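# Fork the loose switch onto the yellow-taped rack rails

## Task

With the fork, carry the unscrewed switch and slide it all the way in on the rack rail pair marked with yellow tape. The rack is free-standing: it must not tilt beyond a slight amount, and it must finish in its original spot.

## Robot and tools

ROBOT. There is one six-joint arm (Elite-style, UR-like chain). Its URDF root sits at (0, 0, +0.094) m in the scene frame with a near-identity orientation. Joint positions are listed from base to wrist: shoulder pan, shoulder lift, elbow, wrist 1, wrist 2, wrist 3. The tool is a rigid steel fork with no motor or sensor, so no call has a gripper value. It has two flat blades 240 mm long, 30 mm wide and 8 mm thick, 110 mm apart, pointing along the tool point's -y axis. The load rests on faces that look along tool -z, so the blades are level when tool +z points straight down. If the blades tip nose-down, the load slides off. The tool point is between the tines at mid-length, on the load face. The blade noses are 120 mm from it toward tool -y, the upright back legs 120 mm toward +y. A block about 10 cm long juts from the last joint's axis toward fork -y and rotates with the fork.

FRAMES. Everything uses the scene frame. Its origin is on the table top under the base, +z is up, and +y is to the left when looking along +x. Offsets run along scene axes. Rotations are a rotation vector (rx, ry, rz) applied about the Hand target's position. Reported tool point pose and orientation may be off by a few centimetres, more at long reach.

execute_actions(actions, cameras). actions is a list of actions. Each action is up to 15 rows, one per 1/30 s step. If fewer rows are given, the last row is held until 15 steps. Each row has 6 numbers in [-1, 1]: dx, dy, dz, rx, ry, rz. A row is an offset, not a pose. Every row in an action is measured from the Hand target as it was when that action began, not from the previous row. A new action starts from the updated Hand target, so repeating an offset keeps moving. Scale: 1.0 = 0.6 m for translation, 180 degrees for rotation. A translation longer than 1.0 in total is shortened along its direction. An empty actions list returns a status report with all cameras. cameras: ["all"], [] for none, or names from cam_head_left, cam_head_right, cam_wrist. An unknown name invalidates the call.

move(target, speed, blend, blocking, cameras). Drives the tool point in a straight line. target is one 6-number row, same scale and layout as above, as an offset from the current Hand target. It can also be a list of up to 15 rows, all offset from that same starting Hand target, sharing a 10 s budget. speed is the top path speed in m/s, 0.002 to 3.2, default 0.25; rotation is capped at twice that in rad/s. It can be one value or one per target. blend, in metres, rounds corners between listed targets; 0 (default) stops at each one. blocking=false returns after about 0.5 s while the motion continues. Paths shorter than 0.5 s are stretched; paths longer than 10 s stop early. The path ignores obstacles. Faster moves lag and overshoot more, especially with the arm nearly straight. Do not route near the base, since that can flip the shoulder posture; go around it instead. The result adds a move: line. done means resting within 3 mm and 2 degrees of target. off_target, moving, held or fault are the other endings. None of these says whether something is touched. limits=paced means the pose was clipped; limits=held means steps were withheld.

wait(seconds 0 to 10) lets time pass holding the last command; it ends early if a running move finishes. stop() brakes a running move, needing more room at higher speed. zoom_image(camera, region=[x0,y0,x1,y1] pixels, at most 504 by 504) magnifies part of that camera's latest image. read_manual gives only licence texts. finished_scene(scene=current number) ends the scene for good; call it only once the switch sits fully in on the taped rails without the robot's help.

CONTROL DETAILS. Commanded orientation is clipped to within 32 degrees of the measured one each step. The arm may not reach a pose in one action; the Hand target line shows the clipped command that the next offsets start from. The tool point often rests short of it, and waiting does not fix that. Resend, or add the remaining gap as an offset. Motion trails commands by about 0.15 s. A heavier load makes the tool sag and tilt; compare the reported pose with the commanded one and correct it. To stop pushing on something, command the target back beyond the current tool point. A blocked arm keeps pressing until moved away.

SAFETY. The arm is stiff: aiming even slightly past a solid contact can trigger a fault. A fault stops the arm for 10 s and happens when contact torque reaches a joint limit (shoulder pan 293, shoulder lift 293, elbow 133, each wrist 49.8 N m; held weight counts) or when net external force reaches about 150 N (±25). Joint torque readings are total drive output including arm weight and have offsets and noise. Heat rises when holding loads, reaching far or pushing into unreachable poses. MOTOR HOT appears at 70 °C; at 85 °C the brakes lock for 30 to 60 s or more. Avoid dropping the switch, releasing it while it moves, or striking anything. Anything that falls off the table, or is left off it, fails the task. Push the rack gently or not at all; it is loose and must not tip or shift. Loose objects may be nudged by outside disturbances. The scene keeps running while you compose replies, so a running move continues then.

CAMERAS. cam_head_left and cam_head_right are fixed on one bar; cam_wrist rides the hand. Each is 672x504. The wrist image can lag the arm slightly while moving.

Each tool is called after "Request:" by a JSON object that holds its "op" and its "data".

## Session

Request:
{"op": "execute_actions", "data": {"actions": []}}

Request:
{"op": "zoom_image", "data": {"camera": "cam_head_right", "region": [240, 60, 480, 280]}}

Request:
{"op": "zoom_image", "data": {"camera": "cam_head_left", "region": [240, 60, 480, 280]}}

Scene clock: 0.00 s.
end_effector_position=(+0.3721, -0.1179, +0.2683) end_effector_quat_wxyz=(-0.171, +0.978, -0.115, +0.012)
Joint positions: [1.982 -1.736 2.436 -1.964 -1.402 0.575]
Joint velocities: within noise
Joint torques (N m): no reading
Hand target: +0.3721, -0.1179, +0.2683; -0.171, +0.978, -0.115, +0.012
camera_calibration:
cam_wrist: T_world_to_cam=[[0.971635, -0.232132, -0.0451733, -0.367249], [-0.231942, -0.972683, 0.00947392, -0.159603], [-0.0461385, 0.00127239, -0.998934, 0.379723], [0, 0, 0, 1]] pos_world=[0.337333, -0.240977, 0.364241]

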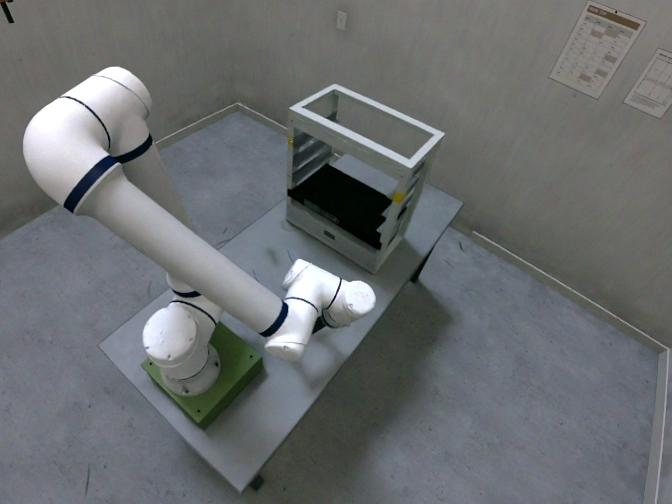

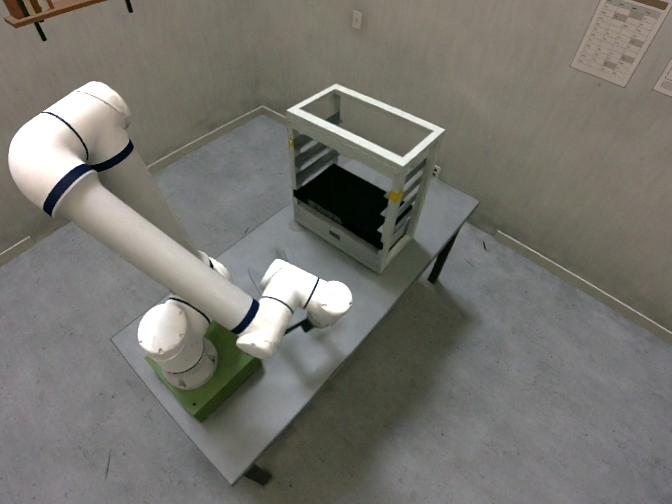

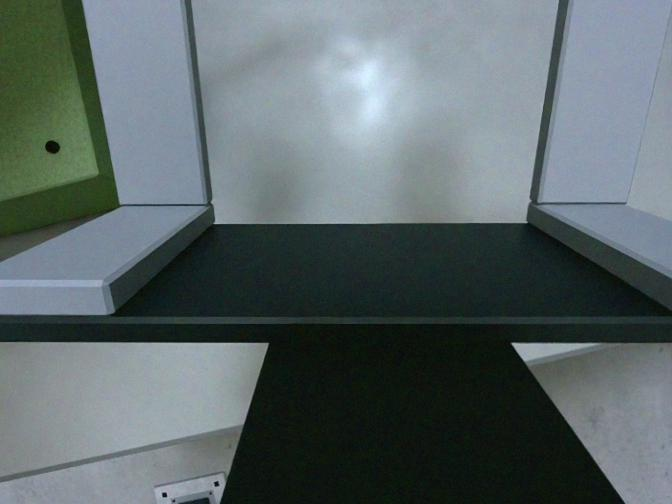

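Scaled by 2.100.

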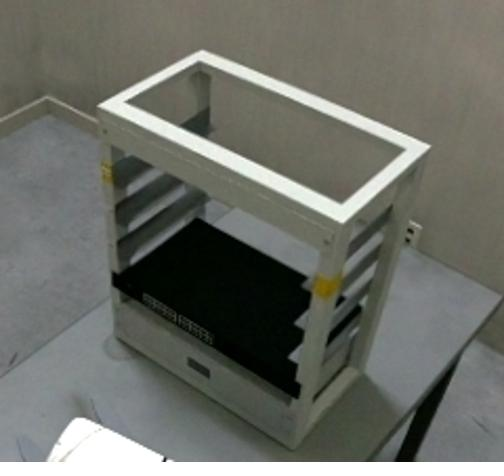

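Scaled by 2.100.

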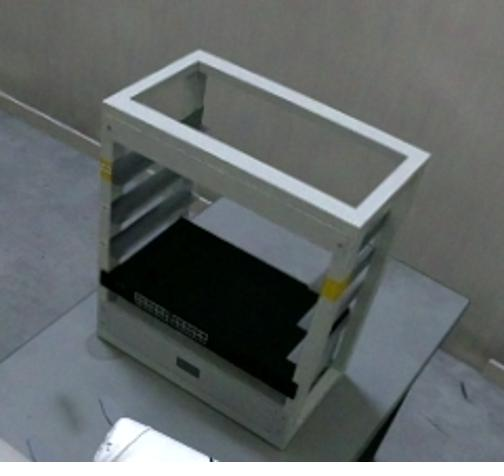

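Request:
{"op": "move", "data": {"target": [[0.05,-0.25,0.3,0,0,0],[0.163,-0.387,0.386,0.3302,-0.2213,-0.1955]], "speed": 0.4, "blend": 0.05, "cameras": ["cam_wrist"]}}

Request:
{"op": "zoom_image", "data": {"camera": "cam_wrist", "region": [190, 0, 560, 225]}}

Request:
{"op": "move", "data": {"target": [0.0,0.0,-0.3333,0,0,0], "speed": 0.4, "cameras": ["cam_wrist"]}}

Request:
{"op": "zoom_image", "data": {"camera": "cam_wrist", "region": [190, 0, 560, 225]}}

Scene clock: 18.70 s.
end_effector_position=(+0.4699, -0.3501, +0.4999) end_effector_quat_wxyz=(+0.632, -0.633, +0.316, -0.316)
Joint positions: [1.726 -1.305 2.126 -0.835 -0.535 0.025]
Joint torques (N m): [9.38 -48 -61.41 7.56 1.63 -2.36]
Hand target: +0.4699, -0.3501, +0.4999; +0.632, -0.633, +0.316, -0.316
Off the commanded pose: 0.000 m, 0 deg.
move: done
camera_calibration:
cam_wrist: T_world_to_cam=[[0.621482, -0.783326, -0.0126734, -0.55044], [-0.27936, -0.20647, -0.937725, 0.399101], [0.731928, 0.58632, -0.347147, 0.129271], [0, 0, 0, 1]] pos_world=[0.358965, -0.424565, 0.412147]
Images, in order (width x height): cam_wrist 672x504.

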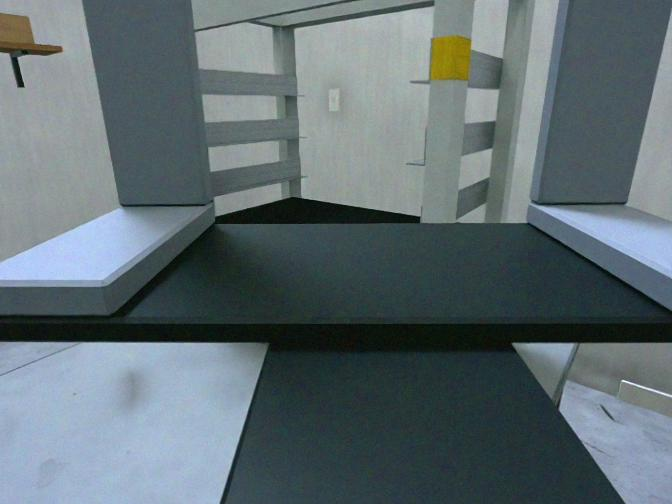

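Scaled by 1.362.

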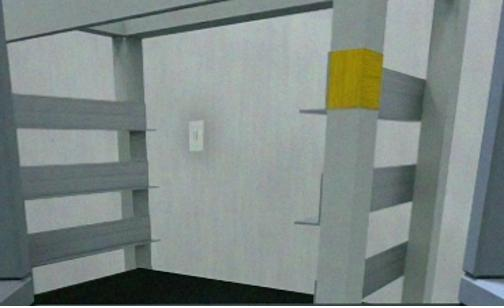

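Scene clock: 20.00 s.
end_effector_position=(+0.4699, -0.3501, +0.3001) end_effector_quat_wxyz=(+0.632, -0.633, +0.316, -0.316)
Joint positions: [1.722 -0.976 2.182 -1.22 -0.539 0.024]
Joint torques (N m): [-20.98 -63.33 -35.61 2.84 -1.97 3.62]
Hand target: +0.4699, -0.3501, +0.2999; +0.632, -0.633, +0.316, -0.316
Off the commanded pose: 0.000 m, 0 deg.
move: done
camera_calibration:
cam_wrist: T_world_to_cam=[[0.621489, -0.78332, -0.0127091, -0.552964], [-0.279137, -0.206252, -0.937839, 0.21178], [0.732007, 0.586404, -0.346837, 0.0598523], [0, 0, 0, 1]] pos_world=[0.358964, -0.424565, 0.212347]
Images, in order (width x height): cam_wrist 672x504.

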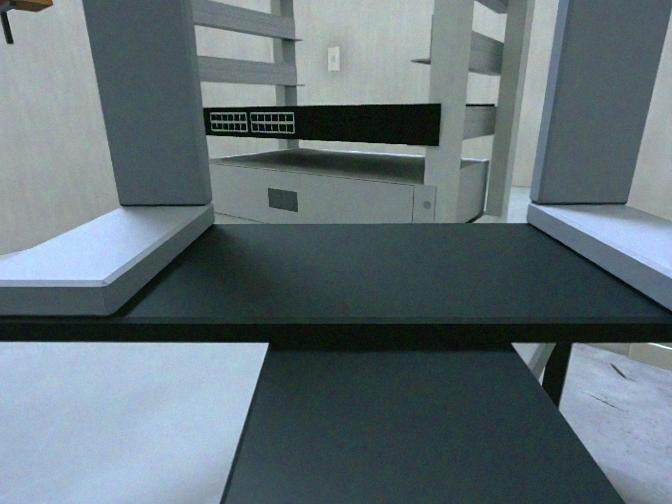

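Scaled by 1.362.

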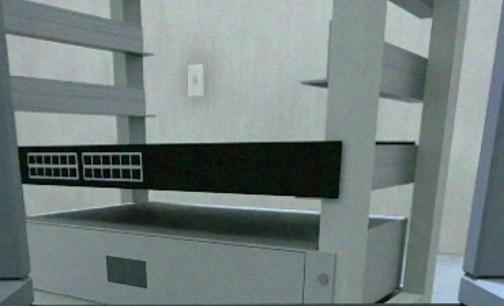

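Request:
{"op": "move", "data": {"target": [0.0,0.0,0.16667,0,0,0], "speed": 0.4, "cameras": ["cam_wrist"]}}

Request:
{"op": "zoom_image", "data": {"camera": "cam_wrist", "region": [370, 0, 560, 225]}}

Request:
{"op": "zoom_image", "data": {"camera": "cam_wrist", "region": [190, 0, 370, 225]}}

Scene clock: 29.30 s.
end_effector_position=(+0.4699, -0.3501, +0.3998) end_effector_quat_wxyz=(+0.632, -0.633, +0.316, -0.316)
Joint positions: [1.724 -1.152 2.171 -1.033 -0.537 0.025]
Joint torques (N m): [9.49 -87.57 -49.46 7.6 1.64 -2.31]
Hand target: +0.4699, -0.3501, +0.3999; +0.632, -0.633, +0.316, -0.316
Off the commanded pose: 0.000 m, 0 deg.
move: done
camera_calibration:
cam_wrist: T_world_to_cam=[[0.621429, -0.783367, -0.0126837, -0.551705], [-0.279222, -0.206317, -0.9378, 0.305179], [0.732025, 0.586318, -0.346945, 0.0943882], [0, 0, 0, 1]] pos_world=[0.358964, -0.424565, 0.311947]
Images, in order (width x height): cam_wrist 672x504.

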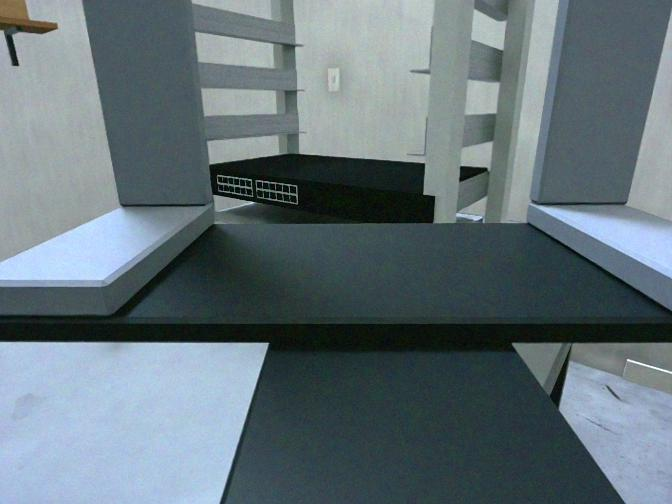

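Scaled by 2.240.

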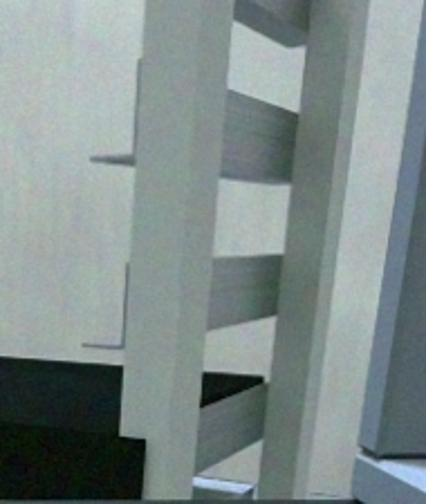

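Scaled by 2.240.

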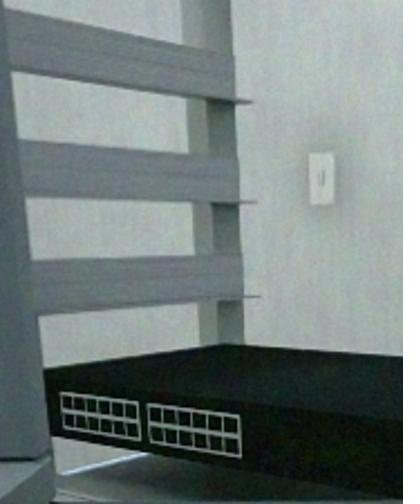

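Request:
{"op": "move", "data": {"target": [0.0,0.0,-0.11667,0,0,0.0722], "speed": 0.4, "cameras": ["cam_wrist"]}}

Request:
{"op": "zoom_image", "data": {"camera": "cam_wrist", "region": [190, 0, 370, 225]}}

Request:
{"op": "move", "data": {"target": [0.0,0.0,0.25,0,0,0], "speed": 0.4, "cameras": ["cam_wrist"]}}

Request:
{"op": "zoom_image", "data": {"camera": "cam_wrist", "region": [190, 0, 370, 225]}}

Scene clock: 48.93 s.
end_effector_position=(+0.4699, -0.3501, +0.3301) end_effector_quat_wxyz=(+0.664, -0.664, +0.243, -0.243)
Joint positions: [1.789 -0.973 2.052 -1.086 -0.699 0.018]
Joint torques (N m): [9.48 -72.42 -43.9 4.15 -2.11 -2.22]
Hand target: +0.4699, -0.3501, +0.3299; +0.664, -0.665, +0.242, -0.243
Off the commanded pose: 0.000 m, 0 deg.
move: done
camera_calibration:
cam_wrist: T_world_to_cam=[[0.781475, -0.623808, -0.0126628, -0.57191], [-0.225746, -0.263766, -0.937799, 0.194569], [0.581666, 0.735725, -0.346949, 0.193176], [0, 0, 0, 1]] pos_world=[0.378493, -0.447565, 0.242247]
Images, in order (width x height): cam_wrist 672x504.

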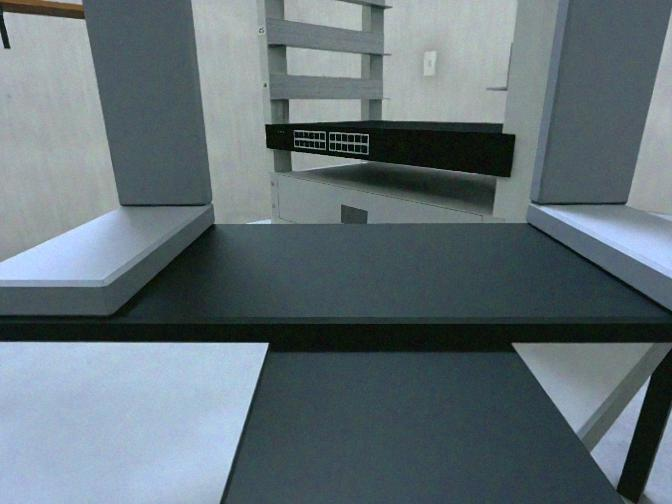

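Scaled by 2.240.

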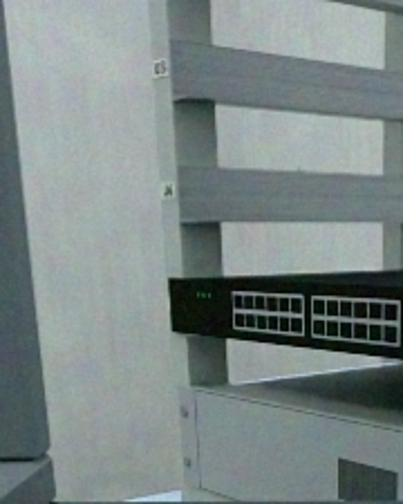

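Scene clock: 50.10 s.
end_effector_position=(+0.4699, -0.3501, +0.4797) end_effector_quat_wxyz=(+0.664, -0.665, +0.242, -0.243)
Joint positions: [1.792 -1.192 2.011 -0.825 -0.696 0.018]
Joint torques (N m): [9.77 -91.85 -60.09 8.82 1.62 -2.35]
Hand target: +0.4699, -0.3501, +0.4799; +0.664, -0.665, +0.242, -0.243
Off the commanded pose: 0.000 m, 0 deg.
move: done
camera_calibration:
cam_wrist: T_world_to_cam=[[0.781702, -0.623523, -0.012711, -0.570033], [-0.225692, -0.263829, -0.937794, 0.334931], [0.581383, 0.735944, -0.346959, 0.245264], [0, 0, 0, 1]] pos_world=[0.378594, -0.447565, 0.391947]
Images, in order (width x height): cam_wrist 672x504.

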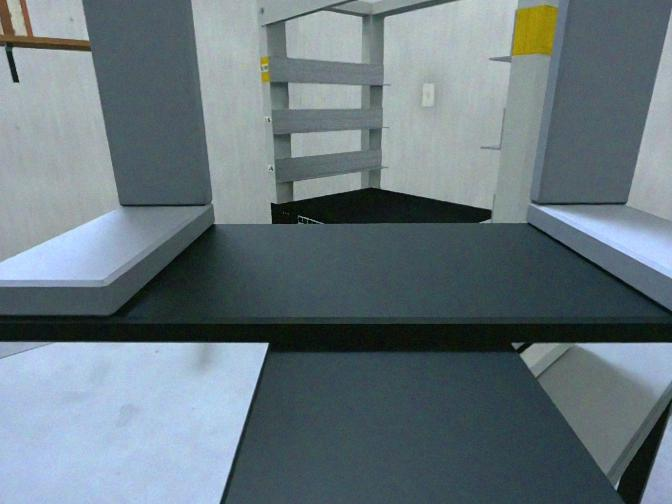

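Scaled by 2.240.

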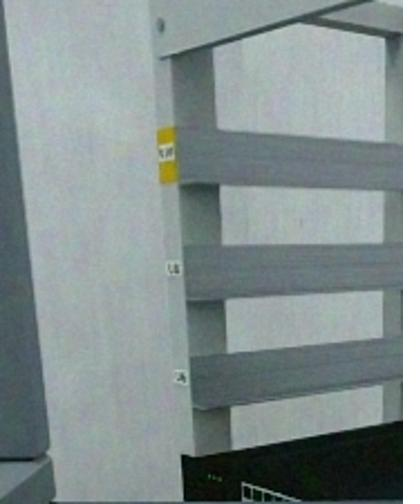

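Request:
{"op": "move", "data": {"target": [[0.0,0.05,0.3,-0.3828,0.3223,0]], "speed": 0.4}}

Request:
{"op": "move", "data": {"target": [0.55,0.55,0.07,0,0,-0.266], "speed": 0.4, "cameras": ["all"]}}

Scene clock: 83.27 s.
end_effector_position=(+0.4699, -0.3201, +0.6599) end_effector_quat_wxyz=(+0.001, +0.939, -0.343, +0.000)
Joint positions: [2.028 -1.782 1.675 -1.453 -1.581 1.111]
Joint torques (N m): [9.47 -55.59 -99.56 -3.21 -1.18 3.65]
Hand target: +0.4699, -0.3201, +0.6599; +0.001, +0.939, -0.343, +0.000
Off the commanded pose: 0.000 m, 0 deg.
move: done

Scene clock: 85.33 s.
end_effector_position=(+0.7998, +0.0098, +0.7019) end_effector_quat_wxyz=(+0.001, +0.720, -0.694, -0.001)
Joint positions: [2.915 -1.64 1.481 -1.395 -1.568 2.832]
Joint torques (N m): [9.48 -42.36 -100.91 -5.48 -1.62 3.54]
Hand target: +0.7999, +0.0099, +0.7019; +0.001, +0.720, -0.694, -0.001
Off the commanded pose: 0.000 m, 0 deg.
move: done
camera_calibration:
cam_wrist: T_world_to_cam=[[0.0228087, -0.999388, -0.026518, 0.0197182], [-0.936878, -0.0306243, 0.348312, 0.376515], [-0.348911, 0.0168996, -0.937003, 1.03104], [0, 0, 0, 1]] pos_world=[0.712041, 0.0138124, 0.835468]

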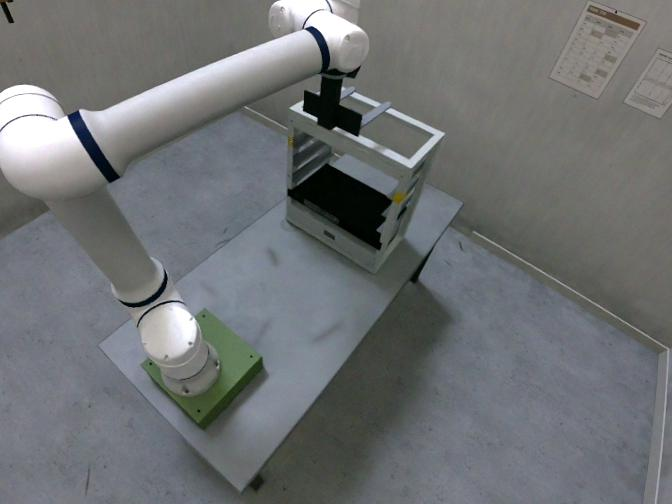

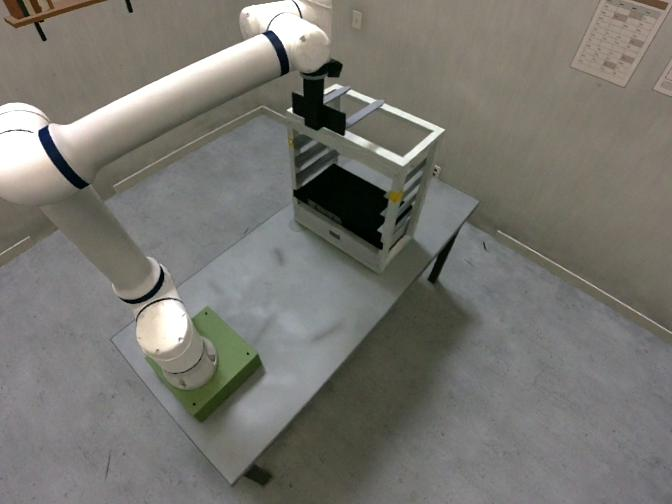

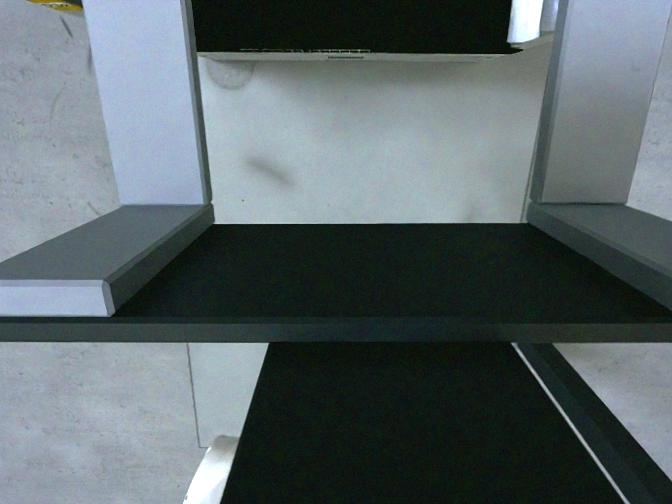

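Request:
{"op": "zoom_image", "data": {"camera": "cam_wrist", "region": [190, 0, 560, 120]}}

Request:
{"op": "zoom_image", "data": {"camera": "cam_wrist", "region": [190, 30, 310, 80]}}

Request:
{"op": "zoom_image", "data": {"camera": "cam_wrist", "region": [440, 30, 560, 80]}}

Scaled by 1.362.

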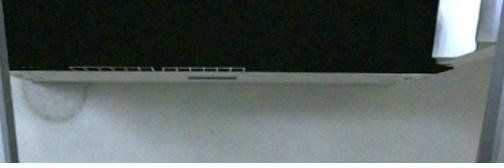

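Scaled by 4.200.

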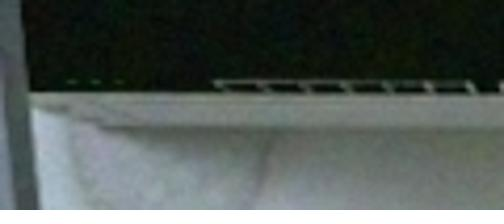

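Scaled by 4.200.

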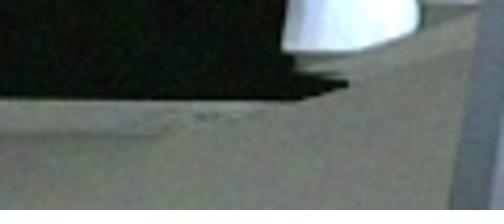

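Request:
{"op": "move", "data": {"target": [[-0.383,-0.0073,0,0,0,-0.0061],[-0.383,-0.0073,-0.9115,0,0,-0.0061]], "speed": 0.35, "blend": 0.03, "cameras": ["all"]}}

Request:
{"op": "zoom_image", "data": {"camera": "cam_head_right", "region": [280, 80, 450, 280]}}

Request:
{"op": "zoom_image", "data": {"camera": "cam_head_left", "region": [280, 80, 450, 280]}}

Scene clock: 103.30 s.
end_effector_position=(+0.5701, +0.0055, +0.1551) end_effector_quat_wxyz=(+0.001, +0.713, -0.701, -0.001)
Joint positions: [2.76 -1.707 2.611 -2.458 -1.571 2.697]
Joint torques (N m): [9.76 -10.37 -47.53 -10.13 2.18 3.45]
Hand target: +0.5701, +0.0055, +0.1550; +0.001, +0.713, -0.701, -0.001
Off the commanded pose: 0.000 m, 0 deg.
move: done
camera_calibration:
cam_wrist: T_world_to_cam=[[0.00348499, -0.999643, -0.026474, 0.0171461], [-0.937274, -0.0124936, 0.34837, 0.351709], [-0.348577, 0.0235993, -0.936983, 0.438363], [0, 0, 0, 1]] pos_world=[0.482391, 0.011189, 0.288668]

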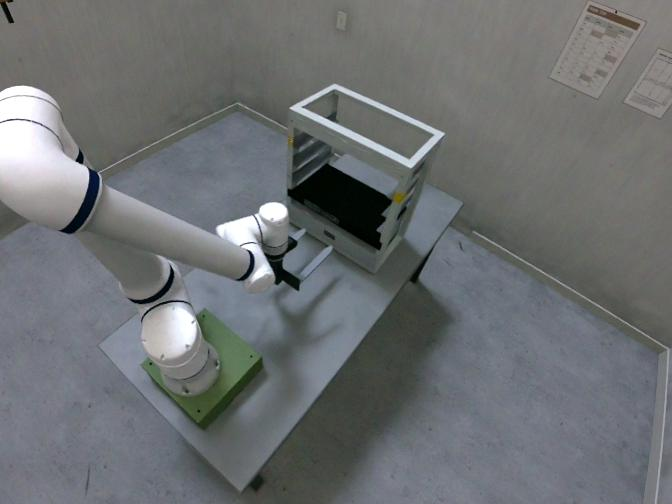

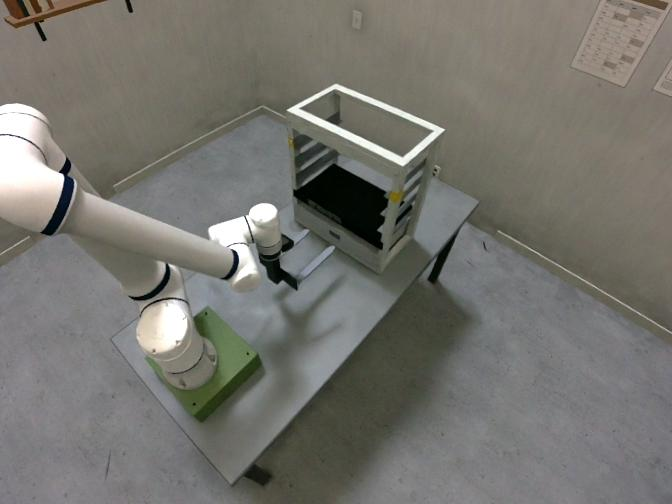

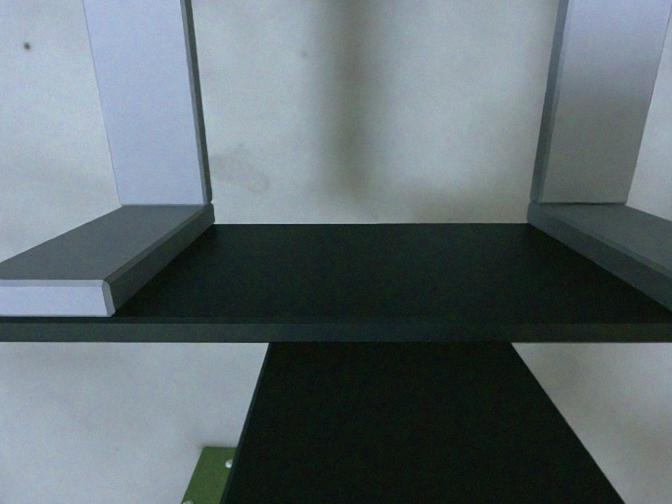

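Scaled by 2.520.

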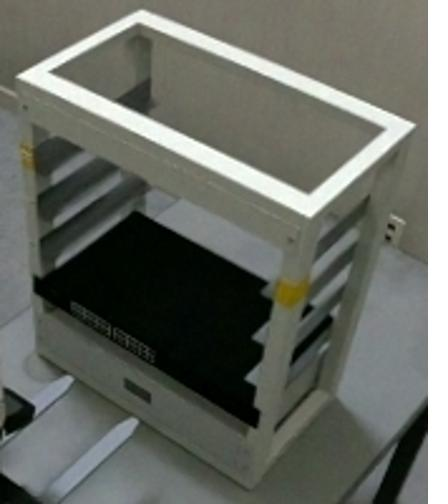

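Scaled by 2.520.

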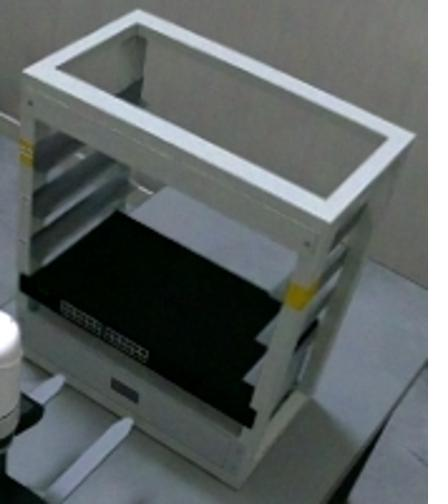

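Request:
{"op": "move", "data": {"target": [[0.02,0.0003,0.005,0,0,0],[0.2,0.0035,0.005,0,0,0]], "speed": 0.12, "cameras": ["all"]}}

Request:
{"op": "zoom_image", "data": {"camera": "cam_head_right", "region": [280, 150, 410, 280]}}

Request:
{"op": "zoom_image", "data": {"camera": "cam_head_left", "region": [280, 150, 410, 280]}}

Scene clock: 111.00 s.
end_effector_position=(+0.6899, +0.0076, +0.1581) end_effector_quat_wxyz=(+0.001, +0.713, -0.701, -0.001)
Joint positions: [2.862 -1.492 2.403 -2.465 -1.569 2.799]
Joint torques (N m): [7.91 -38.34 -72.49 -5.58 -0.75 3.63]
Hand target: +0.6901, +0.0076, +0.1580; +0.001, +0.713, -0.701, -0.001
Off the commanded pose: 0.000 m, 0 deg.
move: done
camera_calibration:
cam_wrist: T_world_to_cam=[[0.0034525, -0.999641, -0.0265671, 0.0189511], [-0.937286, -0.0124948, 0.348337, 0.463027], [-0.348544, 0.0236984, -0.936993, 0.482772], [0, 0, 0, 1]] pos_world=[0.602191, 0.0132888, 0.291568]

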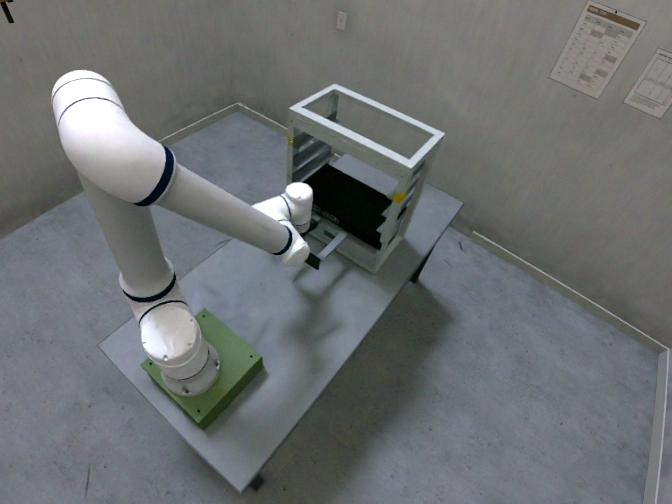

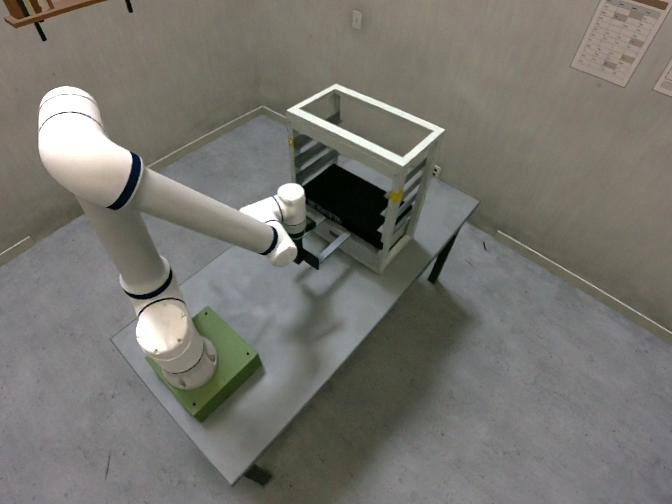

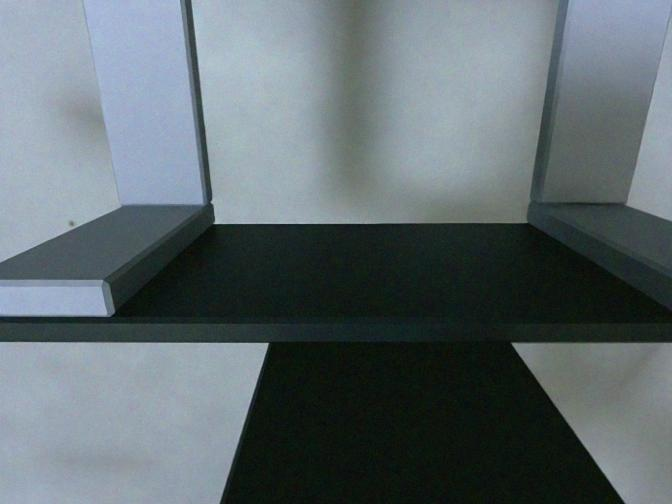

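Scaled by 3.877.

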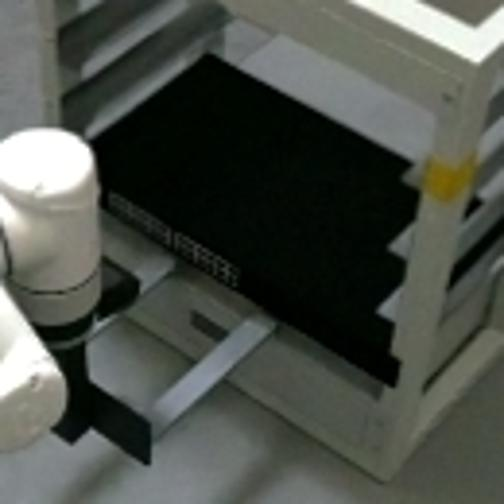

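Scaled by 3.877.

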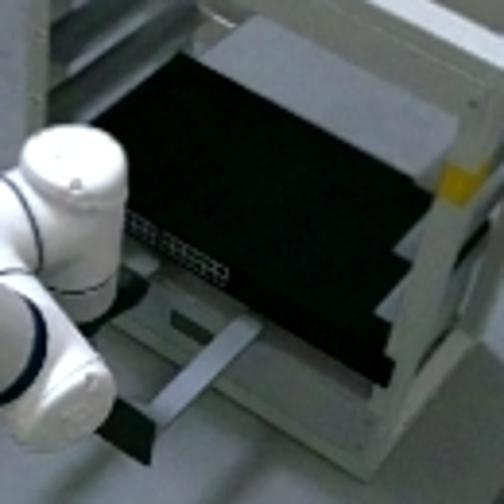

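Request:
{"op": "move", "data": {"target": [0.2083,0.0036,0,0,0,0], "speed": 0.12, "cameras": ["all"]}}

Request:
{"op": "zoom_image", "data": {"camera": "cam_wrist", "region": [0, 0, 672, 230]}}

Request:
{"op": "zoom_image", "data": {"camera": "cam_head_right", "region": [280, 130, 430, 280]}}

Scene clock: 115.27 s.
end_effector_position=(+0.8149, +0.0098, +0.1580) end_effector_quat_wxyz=(+0.001, +0.713, -0.701, -0.001)
Joint positions: [2.928 -1.311 2.174 -2.418 -1.568 2.865]
Joint torques (N m): [10.24 -63.11 -75.69 -5.35 -0.63 3.56]
Hand target: +0.8151, +0.0098, +0.1580; +0.001, +0.713, -0.701, -0.001
Off the commanded pose: 0.000 m, 0 deg.
move: done
camera_calibration:
cam_wrist: T_world_to_cam=[[0.0034525, -0.999641, -0.0265671, 0.0207188], [-0.937286, -0.0124948, 0.348337, 0.580215], [-0.348544, 0.0236984, -0.936993, 0.526288], [0, 0, 0, 1]] pos_world=[0.727191, 0.0154888, 0.291568]

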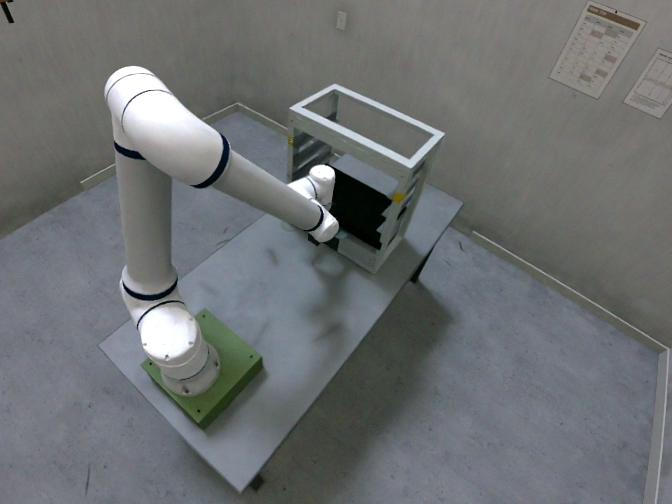

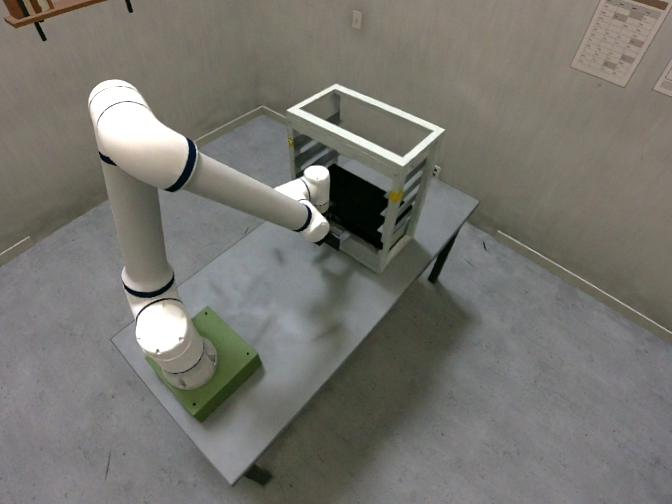

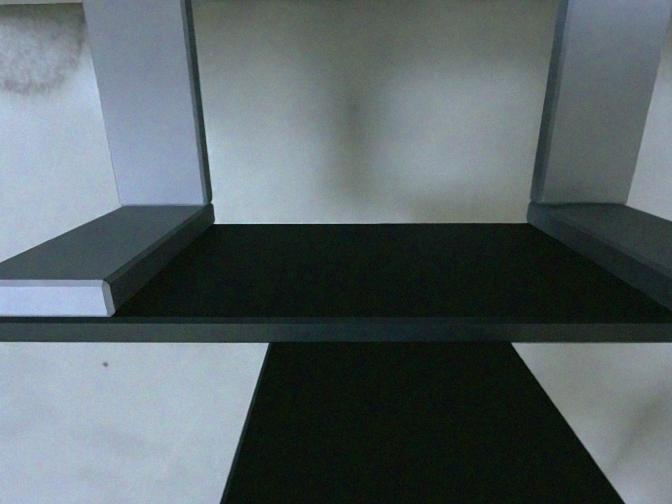

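Region (0, 0, 672, 230) is 672x230 pixels. A region can be at most 504 by 504 pixels.

Scaled by 3.360.

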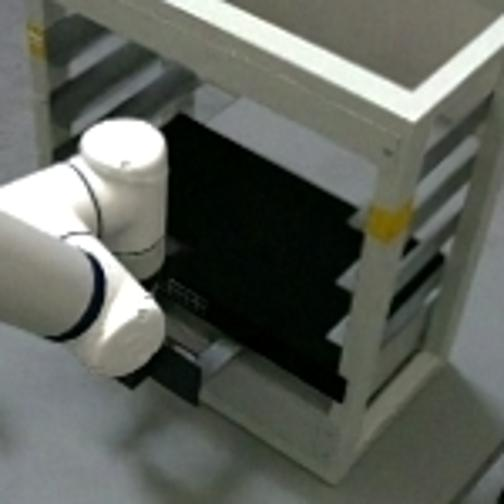

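Request:
{"op": "move", "data": {"target": [0,0,0.011667,0,0,0], "speed": 0.04}}

Request:
{"op": "move", "data": {"target": [0,0,0.005,0,0,0], "speed": 0.03}}

Request:
{"op": "move", "data": {"target": [0,0,0.005,0,0,0], "speed": 0.03}}

Request:
{"op": "move", "data": {"target": [0,0,0.005,0,0,0], "speed": 0.03}}

Scene clock: 120.87 s.
end_effector_position=(+0.8151, +0.0098, +0.1649) end_effector_quat_wxyz=(+0.001, +0.713, -0.701, -0.001)
Joint positions: [2.928 -1.321 2.17 -2.404 -1.568 2.865]
Joint torques (N m): [1.41 -89.52 -76.23 -5.64 -1.03 1.69]
Hand target: +0.8151, +0.0098, +0.1650; +0.001, +0.713, -0.701, -0.001
Off the commanded pose: 0.000 m, 0 deg.
move: done

Scene clock: 121.57 s.
end_effector_position=(+0.8151, +0.0098, +0.1679) end_effector_quat_wxyz=(+0.001, +0.713, -0.701, -0.001)
Joint positions: [2.928 -1.325 2.168 -2.397 -1.568 2.865]
Joint torques (N m): [-10.69 -87.93 -76.14 -5.56 -1.05 -1.24]
Hand target: +0.8151, +0.0098, +0.1680; +0.001, +0.713, -0.701, -0.001
Off the commanded pose: 0.000 m, 0 deg.
move: done

Scene clock: 122.27 s.
end_effector_position=(+0.8151, +0.0098, +0.1709) end_effector_quat_wxyz=(+0.001, +0.713, -0.701, -0.001)
Joint positions: [2.928 -1.329 2.166 -2.391 -1.568 2.865]
Joint torques (N m): [-14.19 -90.36 -76.74 -5.49 -1.06 -1.72]
Hand target: +0.8151, +0.0098, +0.1710; +0.001, +0.713, -0.701, -0.001
Off the commanded pose: 0.000 m, 0 deg.
move: done

Scene clock: 122.97 s.
end_effector_position=(+0.8150, +0.0098, +0.1738) end_effector_quat_wxyz=(+0.001, +0.713, -0.701, -0.001)
Joint positions: [2.928 -1.334 2.164 -2.385 -1.568 2.865]
Joint torques (N m): [-14.11 -103.42 -93.38 -10.63 -0.9 -1.76]
Hand target: +0.8151, +0.0098, +0.1740; +0.001, +0.713, -0.701, -0.001
Off the commanded pose: 0.000 m, 0 deg.
move: done

Request:
{"op": "move", "data": {"target": [0,0,0.005,0,0,0], "speed": 0.03}}

Request:
{"op": "move", "data": {"target": [0,0,0.005,0,0,0], "speed": 0.03, "cameras": ["all"]}}

Request:
{"op": "zoom_image", "data": {"camera": "cam_head_right", "region": [280, 130, 430, 280]}}

Scene clock: 126.77 s.
end_effector_position=(+0.8150, +0.0098, +0.1767) end_effector_quat_wxyz=(+0.001, +0.713, -0.701, -0.001)
Joint positions: [2.928 -1.338 2.162 -2.379 -1.568 2.865]
Joint torques (N m): [-15.56 -122.88 -114.46 -20.11 2.43 -1.59]
Hand target: +0.8151, +0.0098, +0.1770; +0.001, +0.713, -0.701, -0.001
Off the commanded pose: 0.000 m, 0 deg.
move: done

Scene clock: 127.47 s.
end_effector_position=(+0.8151, +0.0098, +0.1799) end_effector_quat_wxyz=(+0.001, +0.713, -0.701, -0.001)
Joint positions: [2.928 -1.342 2.16 -2.373 -1.568 2.865]
Joint torques (N m): [-15.84 -122.69 -114.93 -20.11 3.76 -1.8]
Hand target: +0.8151, +0.0098, +0.1800; +0.001, +0.713, -0.701, -0.001
Off the commanded pose: 0.000 m, 0 deg.
move: done
camera_calibration:
cam_wrist: T_world_to_cam=[[0.00348412, -0.999643, -0.0264737, 0.0212451], [-0.937274, -0.0124927, 0.34837, 0.57279], [-0.348577, 0.0235994, -0.936983, 0.546807], [0, 0, 0, 1]] pos_world=[0.727391, 0.015489, 0.313368]

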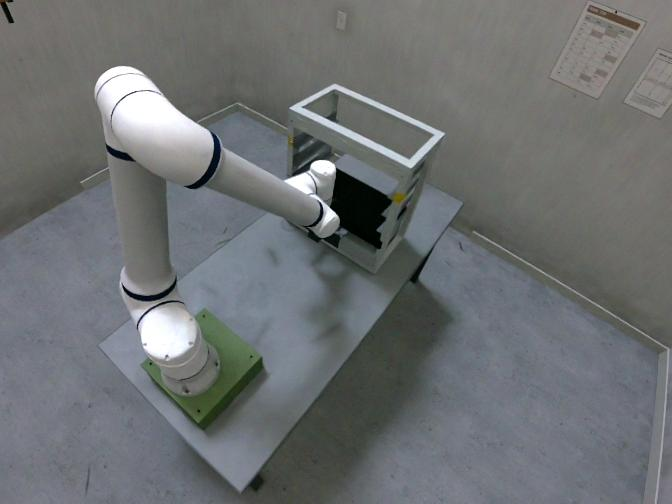

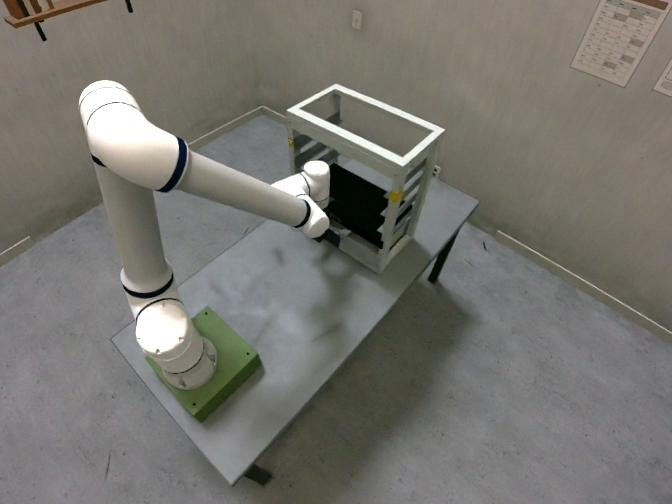

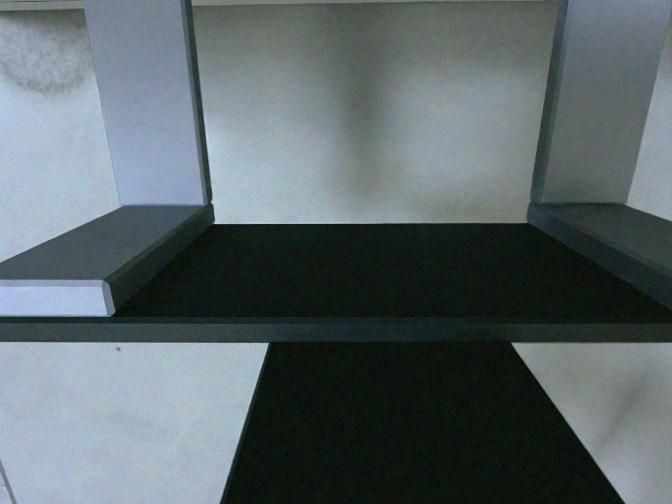

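Scaled by 3.360.

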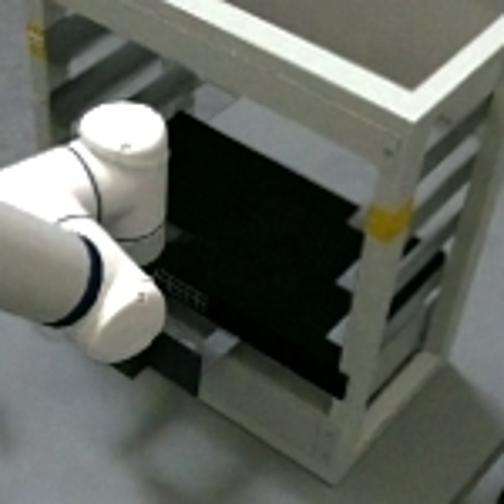

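Request:
{"op": "move", "data": {"target": [[-0.1667,-0.0029,0,0,0,0],[-0.4833,-0.0084,0,0,0,0]], "speed": 0.1, "blend": 0.01, "cameras": ["all"]}}

Request:
{"op": "zoom_image", "data": {"camera": "cam_head_right", "region": [220, 80, 450, 280]}}

Request:
{"op": "zoom_image", "data": {"camera": "cam_head_left", "region": [220, 80, 450, 280]}}

Scene clock: 141.33 s.
end_effector_position=(+0.5252, +0.0047, +0.1800) end_effector_quat_wxyz=(+0.001, +0.713, -0.701, -0.001)
Joint positions: [2.704 -1.882 2.656 -2.329 -1.572 2.641]
Joint torques (N m): [-21.64 -52.86 -92.6 -18.53 6.37 -2.44]
Hand target: +0.5251, +0.0047, +0.1800; +0.001, +0.713, -0.701, -0.001
Off the commanded pose: 0.000 m, 0 deg.
move: done
camera_calibration:
cam_wrist: T_world_to_cam=[[0.00339005, -0.999645, -0.0264399, 0.0171928], [-0.937275, -0.0123927, 0.348372, 0.300939], [-0.348576, 0.0236004, -0.936984, 0.446062], [0, 0, 0, 1]] pos_world=[0.437491, 0.0103889, 0.313568]

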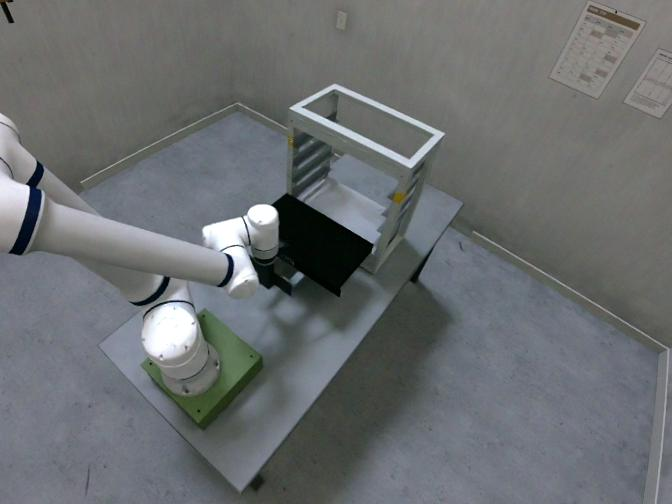

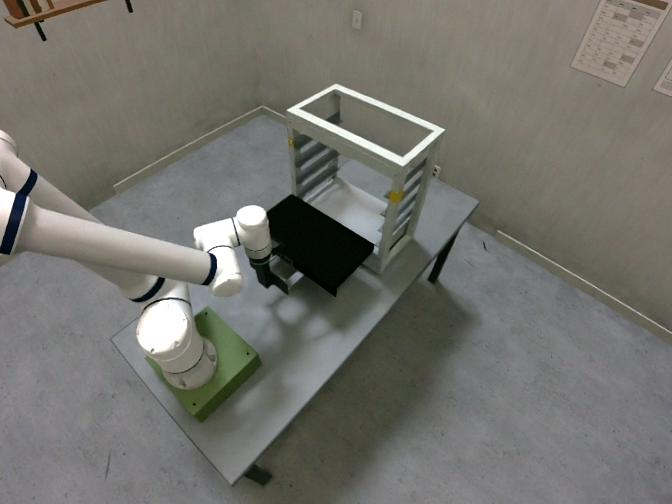

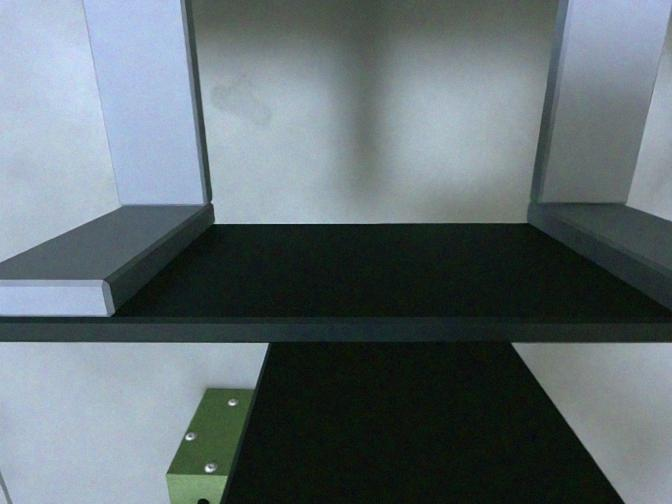

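Scaled by 2.191.

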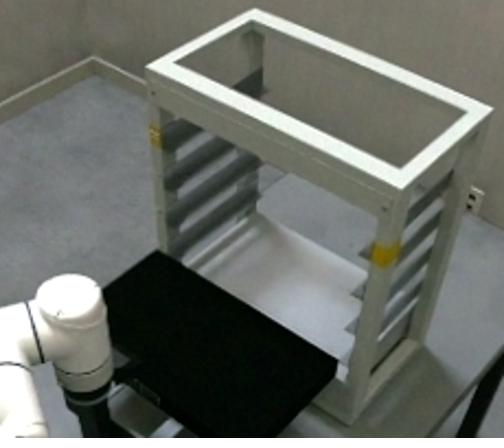

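Scaled by 2.191.

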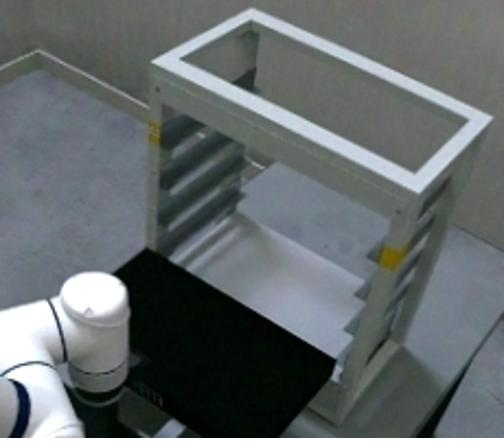

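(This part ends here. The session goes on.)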